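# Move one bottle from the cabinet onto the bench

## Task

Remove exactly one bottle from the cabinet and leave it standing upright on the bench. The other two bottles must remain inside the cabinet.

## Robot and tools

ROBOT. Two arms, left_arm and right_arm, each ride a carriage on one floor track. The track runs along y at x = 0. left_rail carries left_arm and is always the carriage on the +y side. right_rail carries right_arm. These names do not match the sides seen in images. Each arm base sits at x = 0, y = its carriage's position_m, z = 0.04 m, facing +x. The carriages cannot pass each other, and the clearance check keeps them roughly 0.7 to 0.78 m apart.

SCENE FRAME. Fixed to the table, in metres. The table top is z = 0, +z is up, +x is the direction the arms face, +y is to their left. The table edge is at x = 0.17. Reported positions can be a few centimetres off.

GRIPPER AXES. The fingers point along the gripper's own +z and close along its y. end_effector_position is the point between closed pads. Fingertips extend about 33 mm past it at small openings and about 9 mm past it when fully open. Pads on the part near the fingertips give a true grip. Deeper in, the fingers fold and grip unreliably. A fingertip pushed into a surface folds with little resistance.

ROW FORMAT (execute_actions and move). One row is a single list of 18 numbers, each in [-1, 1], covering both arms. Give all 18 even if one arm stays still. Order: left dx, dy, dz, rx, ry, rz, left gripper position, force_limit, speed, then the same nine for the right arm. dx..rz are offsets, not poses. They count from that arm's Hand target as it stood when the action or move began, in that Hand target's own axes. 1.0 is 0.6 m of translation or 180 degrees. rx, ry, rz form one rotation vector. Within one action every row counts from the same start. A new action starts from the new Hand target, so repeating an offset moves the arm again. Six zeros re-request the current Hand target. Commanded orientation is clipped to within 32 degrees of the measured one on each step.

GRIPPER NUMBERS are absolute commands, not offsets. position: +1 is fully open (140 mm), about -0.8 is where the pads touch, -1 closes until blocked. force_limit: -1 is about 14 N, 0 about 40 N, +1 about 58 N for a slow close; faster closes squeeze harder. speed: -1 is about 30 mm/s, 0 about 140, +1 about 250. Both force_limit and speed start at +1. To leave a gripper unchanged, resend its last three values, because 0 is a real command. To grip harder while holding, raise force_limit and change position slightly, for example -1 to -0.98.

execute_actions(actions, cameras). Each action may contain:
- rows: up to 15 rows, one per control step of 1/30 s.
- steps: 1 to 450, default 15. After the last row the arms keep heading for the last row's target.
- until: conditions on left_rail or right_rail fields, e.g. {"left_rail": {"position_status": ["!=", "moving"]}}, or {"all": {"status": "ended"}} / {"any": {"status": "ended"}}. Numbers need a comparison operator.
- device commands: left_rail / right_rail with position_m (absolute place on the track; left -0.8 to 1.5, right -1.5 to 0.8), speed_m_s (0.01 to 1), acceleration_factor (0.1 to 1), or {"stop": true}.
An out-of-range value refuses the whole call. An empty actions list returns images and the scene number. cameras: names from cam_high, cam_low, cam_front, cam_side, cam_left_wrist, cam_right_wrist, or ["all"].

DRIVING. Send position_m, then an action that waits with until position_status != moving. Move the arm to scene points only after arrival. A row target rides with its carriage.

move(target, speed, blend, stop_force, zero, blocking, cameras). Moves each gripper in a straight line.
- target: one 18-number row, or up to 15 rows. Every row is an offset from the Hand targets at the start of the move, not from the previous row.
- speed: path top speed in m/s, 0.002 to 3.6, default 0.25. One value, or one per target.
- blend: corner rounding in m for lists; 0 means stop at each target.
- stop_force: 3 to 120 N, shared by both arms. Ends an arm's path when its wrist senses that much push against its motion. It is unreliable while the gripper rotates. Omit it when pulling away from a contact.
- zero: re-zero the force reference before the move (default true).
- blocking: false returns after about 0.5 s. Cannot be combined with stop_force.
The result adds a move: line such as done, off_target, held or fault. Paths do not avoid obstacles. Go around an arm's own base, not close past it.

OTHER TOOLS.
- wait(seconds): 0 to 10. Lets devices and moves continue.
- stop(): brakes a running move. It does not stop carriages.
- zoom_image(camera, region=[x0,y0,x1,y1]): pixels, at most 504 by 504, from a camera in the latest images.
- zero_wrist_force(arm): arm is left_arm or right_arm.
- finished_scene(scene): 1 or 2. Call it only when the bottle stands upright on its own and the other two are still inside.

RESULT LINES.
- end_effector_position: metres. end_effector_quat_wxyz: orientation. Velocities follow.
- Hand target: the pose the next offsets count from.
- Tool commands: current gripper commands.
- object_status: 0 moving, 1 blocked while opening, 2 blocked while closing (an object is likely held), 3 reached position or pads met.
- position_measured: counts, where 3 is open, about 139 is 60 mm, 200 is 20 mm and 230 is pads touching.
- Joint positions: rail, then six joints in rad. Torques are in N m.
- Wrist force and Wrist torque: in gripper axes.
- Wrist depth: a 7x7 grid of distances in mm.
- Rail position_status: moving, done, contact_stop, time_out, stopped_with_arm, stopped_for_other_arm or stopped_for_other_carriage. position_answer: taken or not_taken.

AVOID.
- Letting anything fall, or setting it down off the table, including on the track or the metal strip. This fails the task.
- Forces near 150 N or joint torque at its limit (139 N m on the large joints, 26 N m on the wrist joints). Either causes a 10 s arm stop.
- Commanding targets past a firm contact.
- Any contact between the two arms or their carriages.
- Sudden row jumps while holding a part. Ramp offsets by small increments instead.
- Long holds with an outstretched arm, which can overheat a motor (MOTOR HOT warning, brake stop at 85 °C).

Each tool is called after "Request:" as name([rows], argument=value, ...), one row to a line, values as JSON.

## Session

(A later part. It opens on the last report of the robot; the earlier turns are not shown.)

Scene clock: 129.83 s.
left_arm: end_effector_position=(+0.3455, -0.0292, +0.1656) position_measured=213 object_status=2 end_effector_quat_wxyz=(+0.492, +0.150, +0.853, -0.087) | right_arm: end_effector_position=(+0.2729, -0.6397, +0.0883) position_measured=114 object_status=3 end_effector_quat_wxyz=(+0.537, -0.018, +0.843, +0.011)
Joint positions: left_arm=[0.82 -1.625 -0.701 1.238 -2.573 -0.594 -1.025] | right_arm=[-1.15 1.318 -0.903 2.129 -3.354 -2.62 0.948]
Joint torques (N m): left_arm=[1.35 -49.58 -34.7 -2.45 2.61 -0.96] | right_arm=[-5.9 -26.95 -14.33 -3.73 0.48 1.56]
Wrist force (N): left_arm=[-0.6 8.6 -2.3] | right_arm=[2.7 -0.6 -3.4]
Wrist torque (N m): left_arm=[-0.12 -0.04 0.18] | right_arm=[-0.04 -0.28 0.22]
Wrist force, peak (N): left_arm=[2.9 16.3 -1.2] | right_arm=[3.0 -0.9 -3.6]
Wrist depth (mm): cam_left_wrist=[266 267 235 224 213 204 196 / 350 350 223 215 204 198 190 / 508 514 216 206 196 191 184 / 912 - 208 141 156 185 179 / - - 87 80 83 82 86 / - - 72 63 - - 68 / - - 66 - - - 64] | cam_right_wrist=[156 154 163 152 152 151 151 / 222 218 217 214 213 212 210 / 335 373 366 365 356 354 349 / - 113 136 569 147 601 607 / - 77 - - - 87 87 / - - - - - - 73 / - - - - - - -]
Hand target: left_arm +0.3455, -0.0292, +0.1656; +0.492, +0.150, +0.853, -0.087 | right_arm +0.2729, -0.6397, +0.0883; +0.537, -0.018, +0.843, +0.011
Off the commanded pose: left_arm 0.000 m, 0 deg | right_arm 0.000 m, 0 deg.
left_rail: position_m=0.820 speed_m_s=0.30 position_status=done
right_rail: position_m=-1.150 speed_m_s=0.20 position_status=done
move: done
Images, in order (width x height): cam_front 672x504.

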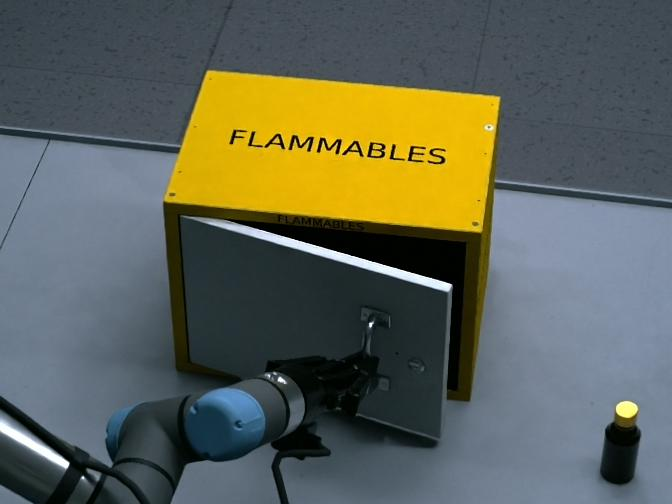

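Now the last 15°: 10° first, then the slow final closing.

Request:
move([
  [-0.01963, -0.0006, 0.03394, -0.02406, 0, -0.01389, -1, -0.5, -1, 0, 0, 0, 0, 0, 0, 0.12, -0.05, -1],
  [-0.03925, 0.00175, 0.06784, -0.04811, 0, -0.02778, -1, -0.5, -1, 0, 0, 0, 0, 0, 0, 0.12, -0.05, -1],
], speed=0.025, blend=0.01, stop_force=40)

Request:
move(target=[-0.02061, -0.0009, 0.0357, -0.02527, 0, -0.01459, -1, -0.5, -1, 0, 0, 0, 0, 0, 0, 0.12, -0.05, -1], speed=0.008, stop_force=12, cameras=["cam_side", "cam_front", "cam_left_wrist"])

Scene clock: 135.20 s.
left_arm: end_effector_position=(+0.3901, -0.0443, +0.1657) position_measured=213 object_status=2 end_effector_quat_wxyz=(+0.498, +0.075, +0.863, -0.044) | right_arm: end_effector_position=(+0.2729, -0.6397, +0.0883) position_measured=114 object_status=3 end_effector_quat_wxyz=(+0.537, -0.018, +0.843, +0.011)
Joint positions: left_arm=[0.82 -1.581 -0.583 0.955 -2.218 -0.546 -1.251] | right_arm=[-1.15 1.318 -0.903 2.129 -3.354 -2.62 0.948]
Joint torques (N m): left_arm=[7.83 -54.27 -29.82 -0.63 3.87 -1.04] | right_arm=[-5.94 -26.7 -14.03 -3.74 0.39 1.41]
Wrist force (N): left_arm=[-2.7 -3.2 -3.8] | right_arm=[2.9 -0.7 -3.5]
Wrist torque (N m): left_arm=[0.16 -0.17 0.22] | right_arm=[-0.08 -0.32 0.22]
Wrist force, peak (N): left_arm=[-1.7 -15.6 -3.1] | right_arm=[3.1 -0.6 -3.7]
Wrist depth (mm): cam_left_wrist=[266 267 236 224 212 204 196 / 372 352 223 215 205 198 190 / 506 514 215 208 197 191 184 / - 798 210 141 156 186 179 / - - 87 80 83 82 86 / - - 72 63 - - 68 / - - 66 - - - 64] | cam_right_wrist=[156 155 162 153 153 151 151 / 222 218 217 214 213 211 210 / 379 327 363 330 360 352 352 / 4412 - 142 761 146 596 591 / - 77 - - - 88 88 / - - - - - - 72 / - - - - - - -]
Hand target: left_arm +0.3901, -0.0443, +0.1657; +0.498, +0.075, +0.863, -0.044 | right_arm +0.2729, -0.6397, +0.0883; +0.537, -0.018, +0.843, +0.011
Off the commanded pose: left_arm 0.000 m, 0 deg | right_arm 0.000 m, 0 deg.
left_rail: position_m=0.820 speed_m_s=0.30 position_status=done
right_rail: position_m=-1.150 speed_m_s=0.20 position_status=done
move: done

Scene clock: 141.80 s.
left_arm: end_effector_position=(+0.4123, -0.0486, +0.1657) position_measured=213 object_status=2 end_effector_quat_wxyz=(+0.500, +0.039, +0.865, -0.023) | right_arm: end_effector_position=(+0.2729, -0.6397, +0.0883) position_measured=114 object_status=3 end_effector_quat_wxyz=(+0.537, -0.018, +0.843, +0.011)
Joint positions: left_arm=[0.82 -1.558 -0.512 0.788 -2.024 -0.533 -1.366] | right_arm=[-1.15 1.318 -0.903 2.129 -3.354 -2.62 0.948]
Joint torques (N m): left_arm=[8.28 -67.27 -8.51 -1.72 0.76 1.86] | right_arm=[-5.55 -27.32 -14.18 -3.65 0.45 1.46]
Wrist force (N): left_arm=[-0.7 -10.9 -14.2] | right_arm=[2.7 -0.6 -3.1]
Wrist torque (N m): left_arm=[0.21 -0.16 0.16] | right_arm=[-0.05 -0.30 0.22]
Wrist force, peak (N): left_arm=[0.5 -5.5 -19.9] | right_arm=[3.1 -0.7 -3.6]
Wrist depth (mm): cam_left_wrist=[266 255 232 223 213 204 196 / 350 332 224 214 205 198 190 / 554 433 216 206 198 192 184 / 752 216 209 141 156 185 179 / - - 87 80 83 82 86 / - - 72 63 - - 68 / - - 66 - - - 64] | cam_right_wrist=[156 155 162 153 151 151 150 / 221 204 216 215 212 212 210 / 380 435 363 365 359 352 350 / - - 143 - 147 592 5147 / - 77 4913 4504 - 88 87 / - - - - - - 72 / - - - - - - -]
Hand target: left_arm +0.4123, -0.0487, +0.1657; +0.500, +0.039, +0.865, -0.023 (not the last commanded pose) | right_arm +0.2729, -0.6397, +0.0883; +0.537, -0.018, +0.843, +0.011
Off the commanded pose: left_arm 0.002 m, 0 deg | right_arm 0.000 m, 0 deg.
left_rail: position_m=0.820 speed_m_s=0.30 position_status=done
right_rail: position_m=-1.150 speed_m_s=0.20 position_status=done
move: contact (left_arm)
camera_calibration:
cam_left_wrist: T_world_to_cam=[[0.149326, 0.988663, 0.0156993, 0.00292007], [0.171993, -0.0416063, 0.984219, -0.234596], [0.973715, -0.14427, -0.176256, -0.234965], [0, 0, 0, 1]] pos_world=[0.268702, -0.0465459, 0.189434]
Images, in order (width x height): cam_front 672x504, cam_side 672x504, cam_left_wrist 672x504.

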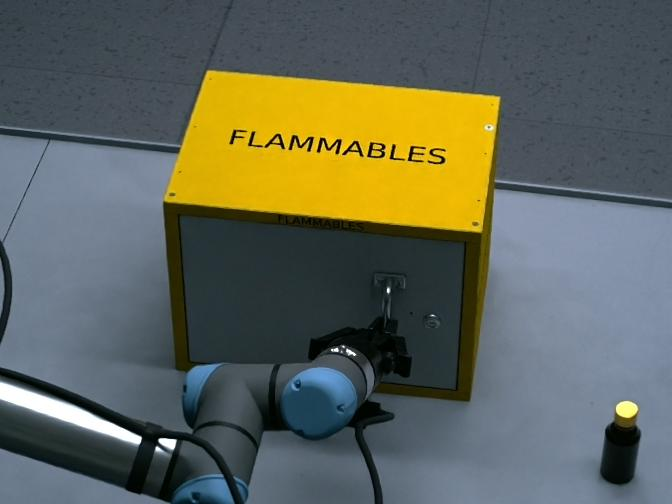

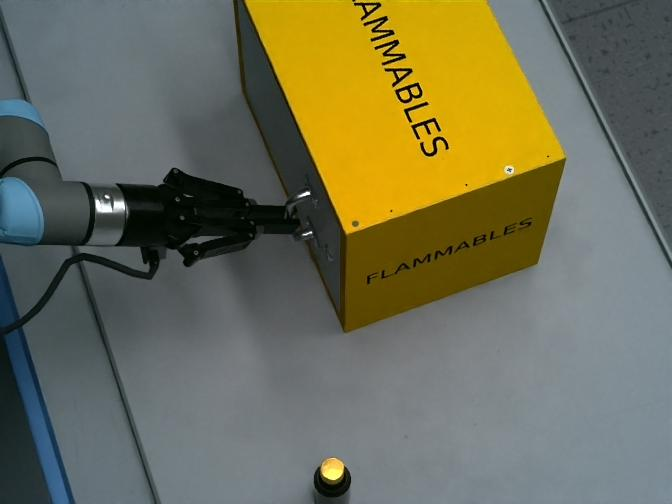

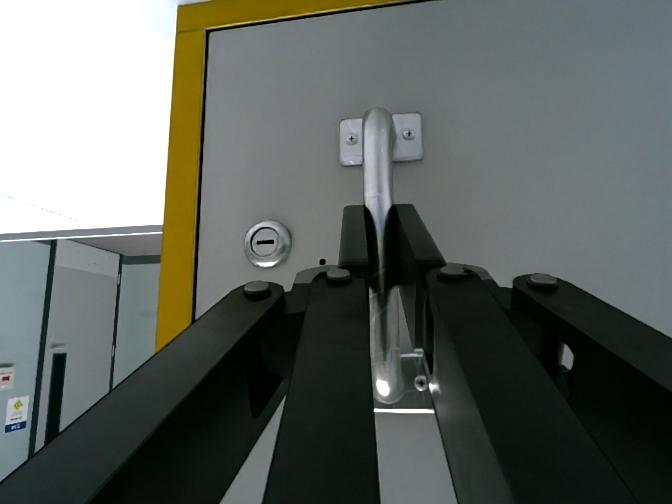

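Door closed. Release the handle gently and retreat.

Request:
execute_actions([
  {"rows": [[0, 0, 0, 0, 0, 0, 0.0, -0.5, -1, 0, 0, 0, 0, 0, 0, 0.12, -0.05, -1]], "steps": 90},
], cameras=["cam_left_wrist"])

Request:
move(target=[0, 0, -0.2333, 0, 0, 0, 0.0, -0.5, -1, 0, 0, 0, 0, 0, 0, 0.12, -0.05, -1], speed=0.06, cameras=["cam_left_wrist", "cam_front", "cam_side", "cam_high"])

Scene clock: 145.17 s.
left_arm: end_effector_position=(+0.4123, -0.0487, +0.1656) position_measured=129 object_status=3 end_effector_quat_wxyz=(+0.500, +0.039, +0.865, -0.023) | right_arm: end_effector_position=(+0.2729, -0.6397, +0.0883) position_measured=114 object_status=3 end_effector_quat_wxyz=(+0.537, -0.018, +0.843, +0.011)
Joint positions: left_arm=[0.82 -1.558 -0.512 0.788 -2.024 -0.533 -1.366] | right_arm=[-1.15 1.318 -0.903 2.129 -3.354 -2.62 0.948]
Joint torques (N m): left_arm=[-8.14 -65.57 -33.98 -2.23 1.85 0.77] | right_arm=[-5.82 -26.82 -14.34 -3.69 0.46 1.47]
Wrist force (N): left_arm=[1.5 -0.7 0.2] | right_arm=[2.8 -0.8 -3.3]
Wrist torque (N m): left_arm=[-0.07 -0.37 0.20] | right_arm=[-0.08 -0.30 0.22]
Wrist force, peak (N): left_arm=[-0.2 -10.1 -14.4] | right_arm=[2.9 -0.6 -3.5]
Wrist depth (mm): cam_left_wrist=[265 255 232 222 212 203 195 / 349 330 223 214 205 197 190 / 505 465 216 206 197 191 184 / 665 217 139 201 192 126 179 / - 90 94 195 186 116 85 / - 75 68 188 179 - - / - - - 183 176 - -] | cam_right_wrist=[156 155 163 152 152 151 151 / 221 218 216 235 213 211 209 / 379 374 369 363 358 353 351 / - 641 143 - 146 601 583 / - 77 123 - - 88 87 / - - - - 3860 - 73 / - - - - - - -]
Hand target: left_arm +0.4123, -0.0487, +0.1657; +0.500, +0.039, +0.865, -0.023 | right_arm +0.2729, -0.6397, +0.0883; +0.537, -0.018, +0.843, +0.011
Off the commanded pose: left_arm 0.000 m, 0 deg | right_arm 0.000 m, 0 deg.
left_rail: position_m=0.820 speed_m_s=0.30 position_status=done
right_rail: position_m=-1.150 speed_m_s=0.20 position_status=done
camera_calibration:
cam_left_wrist: T_world_to_cam=[[0.149326, 0.988663, 0.0156993, 0.00301894], [0.171993, -0.0416063, 0.984219, -0.2346], [0.973715, -0.14427, -0.176256, -0.234979], [0, 0, 0, 1]] pos_world=[0.268702, -0.0466459, 0.189434]
Images, in order (width x height): cam_left_wrist 672x504.

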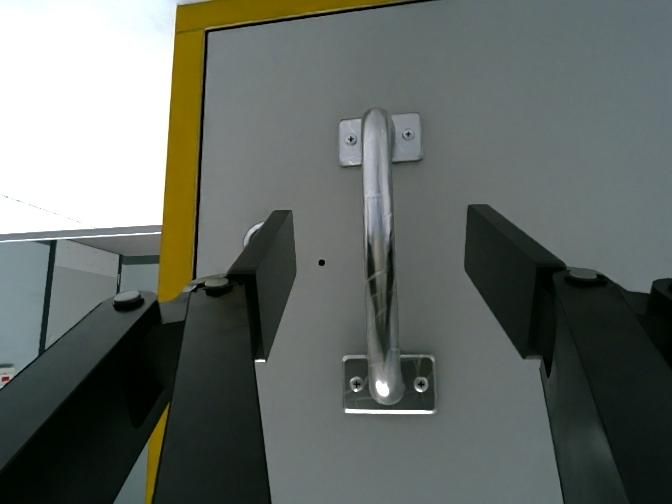

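Scene clock: 148.13 s.
left_arm: end_effector_position=(+0.2916, -0.0377, +0.2356) position_measured=129 object_status=3 end_effector_quat_wxyz=(+0.500, +0.039, +0.865, -0.023) | right_arm: end_effector_position=(+0.2729, -0.6397, +0.0883) position_measured=114 object_status=3 end_effector_quat_wxyz=(+0.537, -0.018, +0.843, +0.011)
Joint positions: left_arm=[0.82 -1.703 -0.657 0.82 -1.662 -0.525 -1.655] | right_arm=[-1.15 1.318 -0.903 2.129 -3.354 -2.62 0.948]
Joint torques (N m): left_arm=[-6.91 -71.44 -35.13 -1.04 0.27 -1.11] | right_arm=[-6.14 -26.95 -14.21 -3.69 0.4 1.43]
Wrist force (N): left_arm=[1.5 -1.0 0.4] | right_arm=[2.6 -0.7 -3.1]
Wrist torque (N m): left_arm=[-0.14 -0.36 0.31] | right_arm=[-0.07 -0.27 0.22]
Wrist force, peak (N): left_arm=[2.2 -0.7 0.1] | right_arm=[3.0 -0.7 -3.5]
Wrist depth (mm): cam_left_wrist=[365 367 369 354 341 331 317 / 480 484 364 349 332 319 310 / 640 621 348 335 323 310 299 / 2836 4441 119 325 312 126 290 / - 90 94 313 304 116 85 / - 75 68 306 301 - - / - - - - - - -] | cam_right_wrist=[156 155 163 152 152 151 151 / 240 219 217 215 214 211 211 / 379 329 369 365 359 356 350 / - 4239 142 - 146 597 578 / - 77 4324 - - 88 87 / - - - - - - 73 / - - - 3793 - - -]
Hand target: left_arm +0.2916, -0.0377, +0.2356; +0.500, +0.039, +0.865, -0.023 | right_arm +0.2729, -0.6397, +0.0883; +0.537, -0.018, +0.843, +0.011
Off the commanded pose: left_arm 0.000 m, 0 deg | right_arm 0.000 m, 0 deg.
left_rail: position_m=0.820 speed_m_s=0.30 position_status=done
right_rail: position_m=-1.150 speed_m_s=0.20 position_status=done
move: done
camera_calibration:
cam_left_wrist: T_world_to_cam=[[0.14934, 0.988661, 0.0156965, 0.00906689], [0.172011, -0.0416088, 0.984216, -0.28228], [0.973709, -0.144283, -0.176275, -0.103522], [0, 0, 0, 1]] pos_world=[0.148002, -0.0356459, 0.259434]
Images, in order (width x height): cam_high 672x504, cam_front 672x504, cam_side 672x504, cam_left_wrist 672x504.

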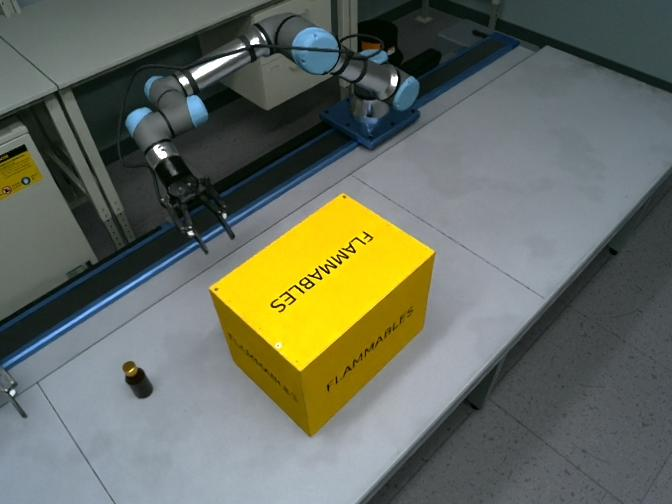

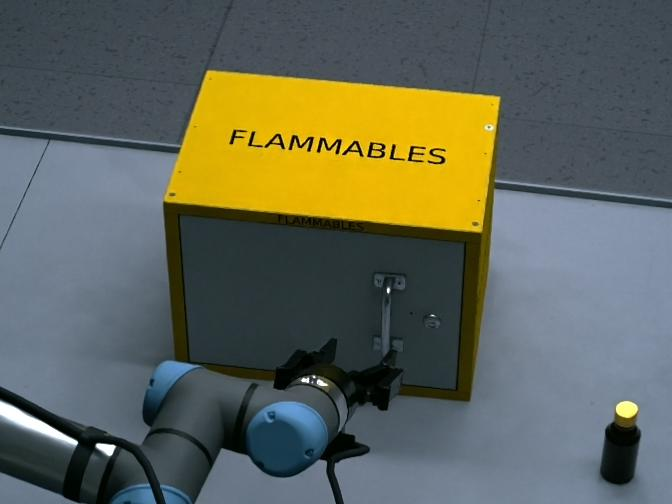

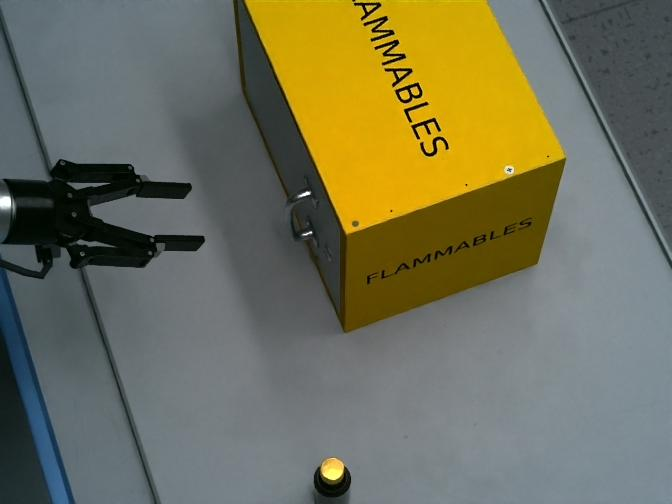

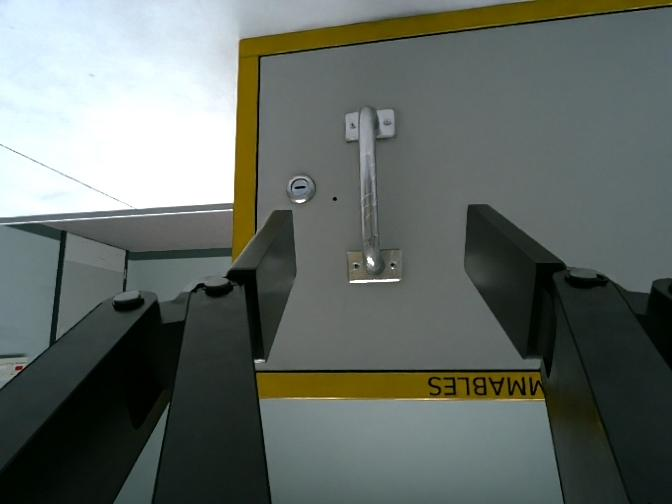

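The bottle is standing on the bench, the other two are still in the cabinet, the door is closed, and both arms are clear.

Request:
finished_scene(scene=2)

The scene is finished: the task was done.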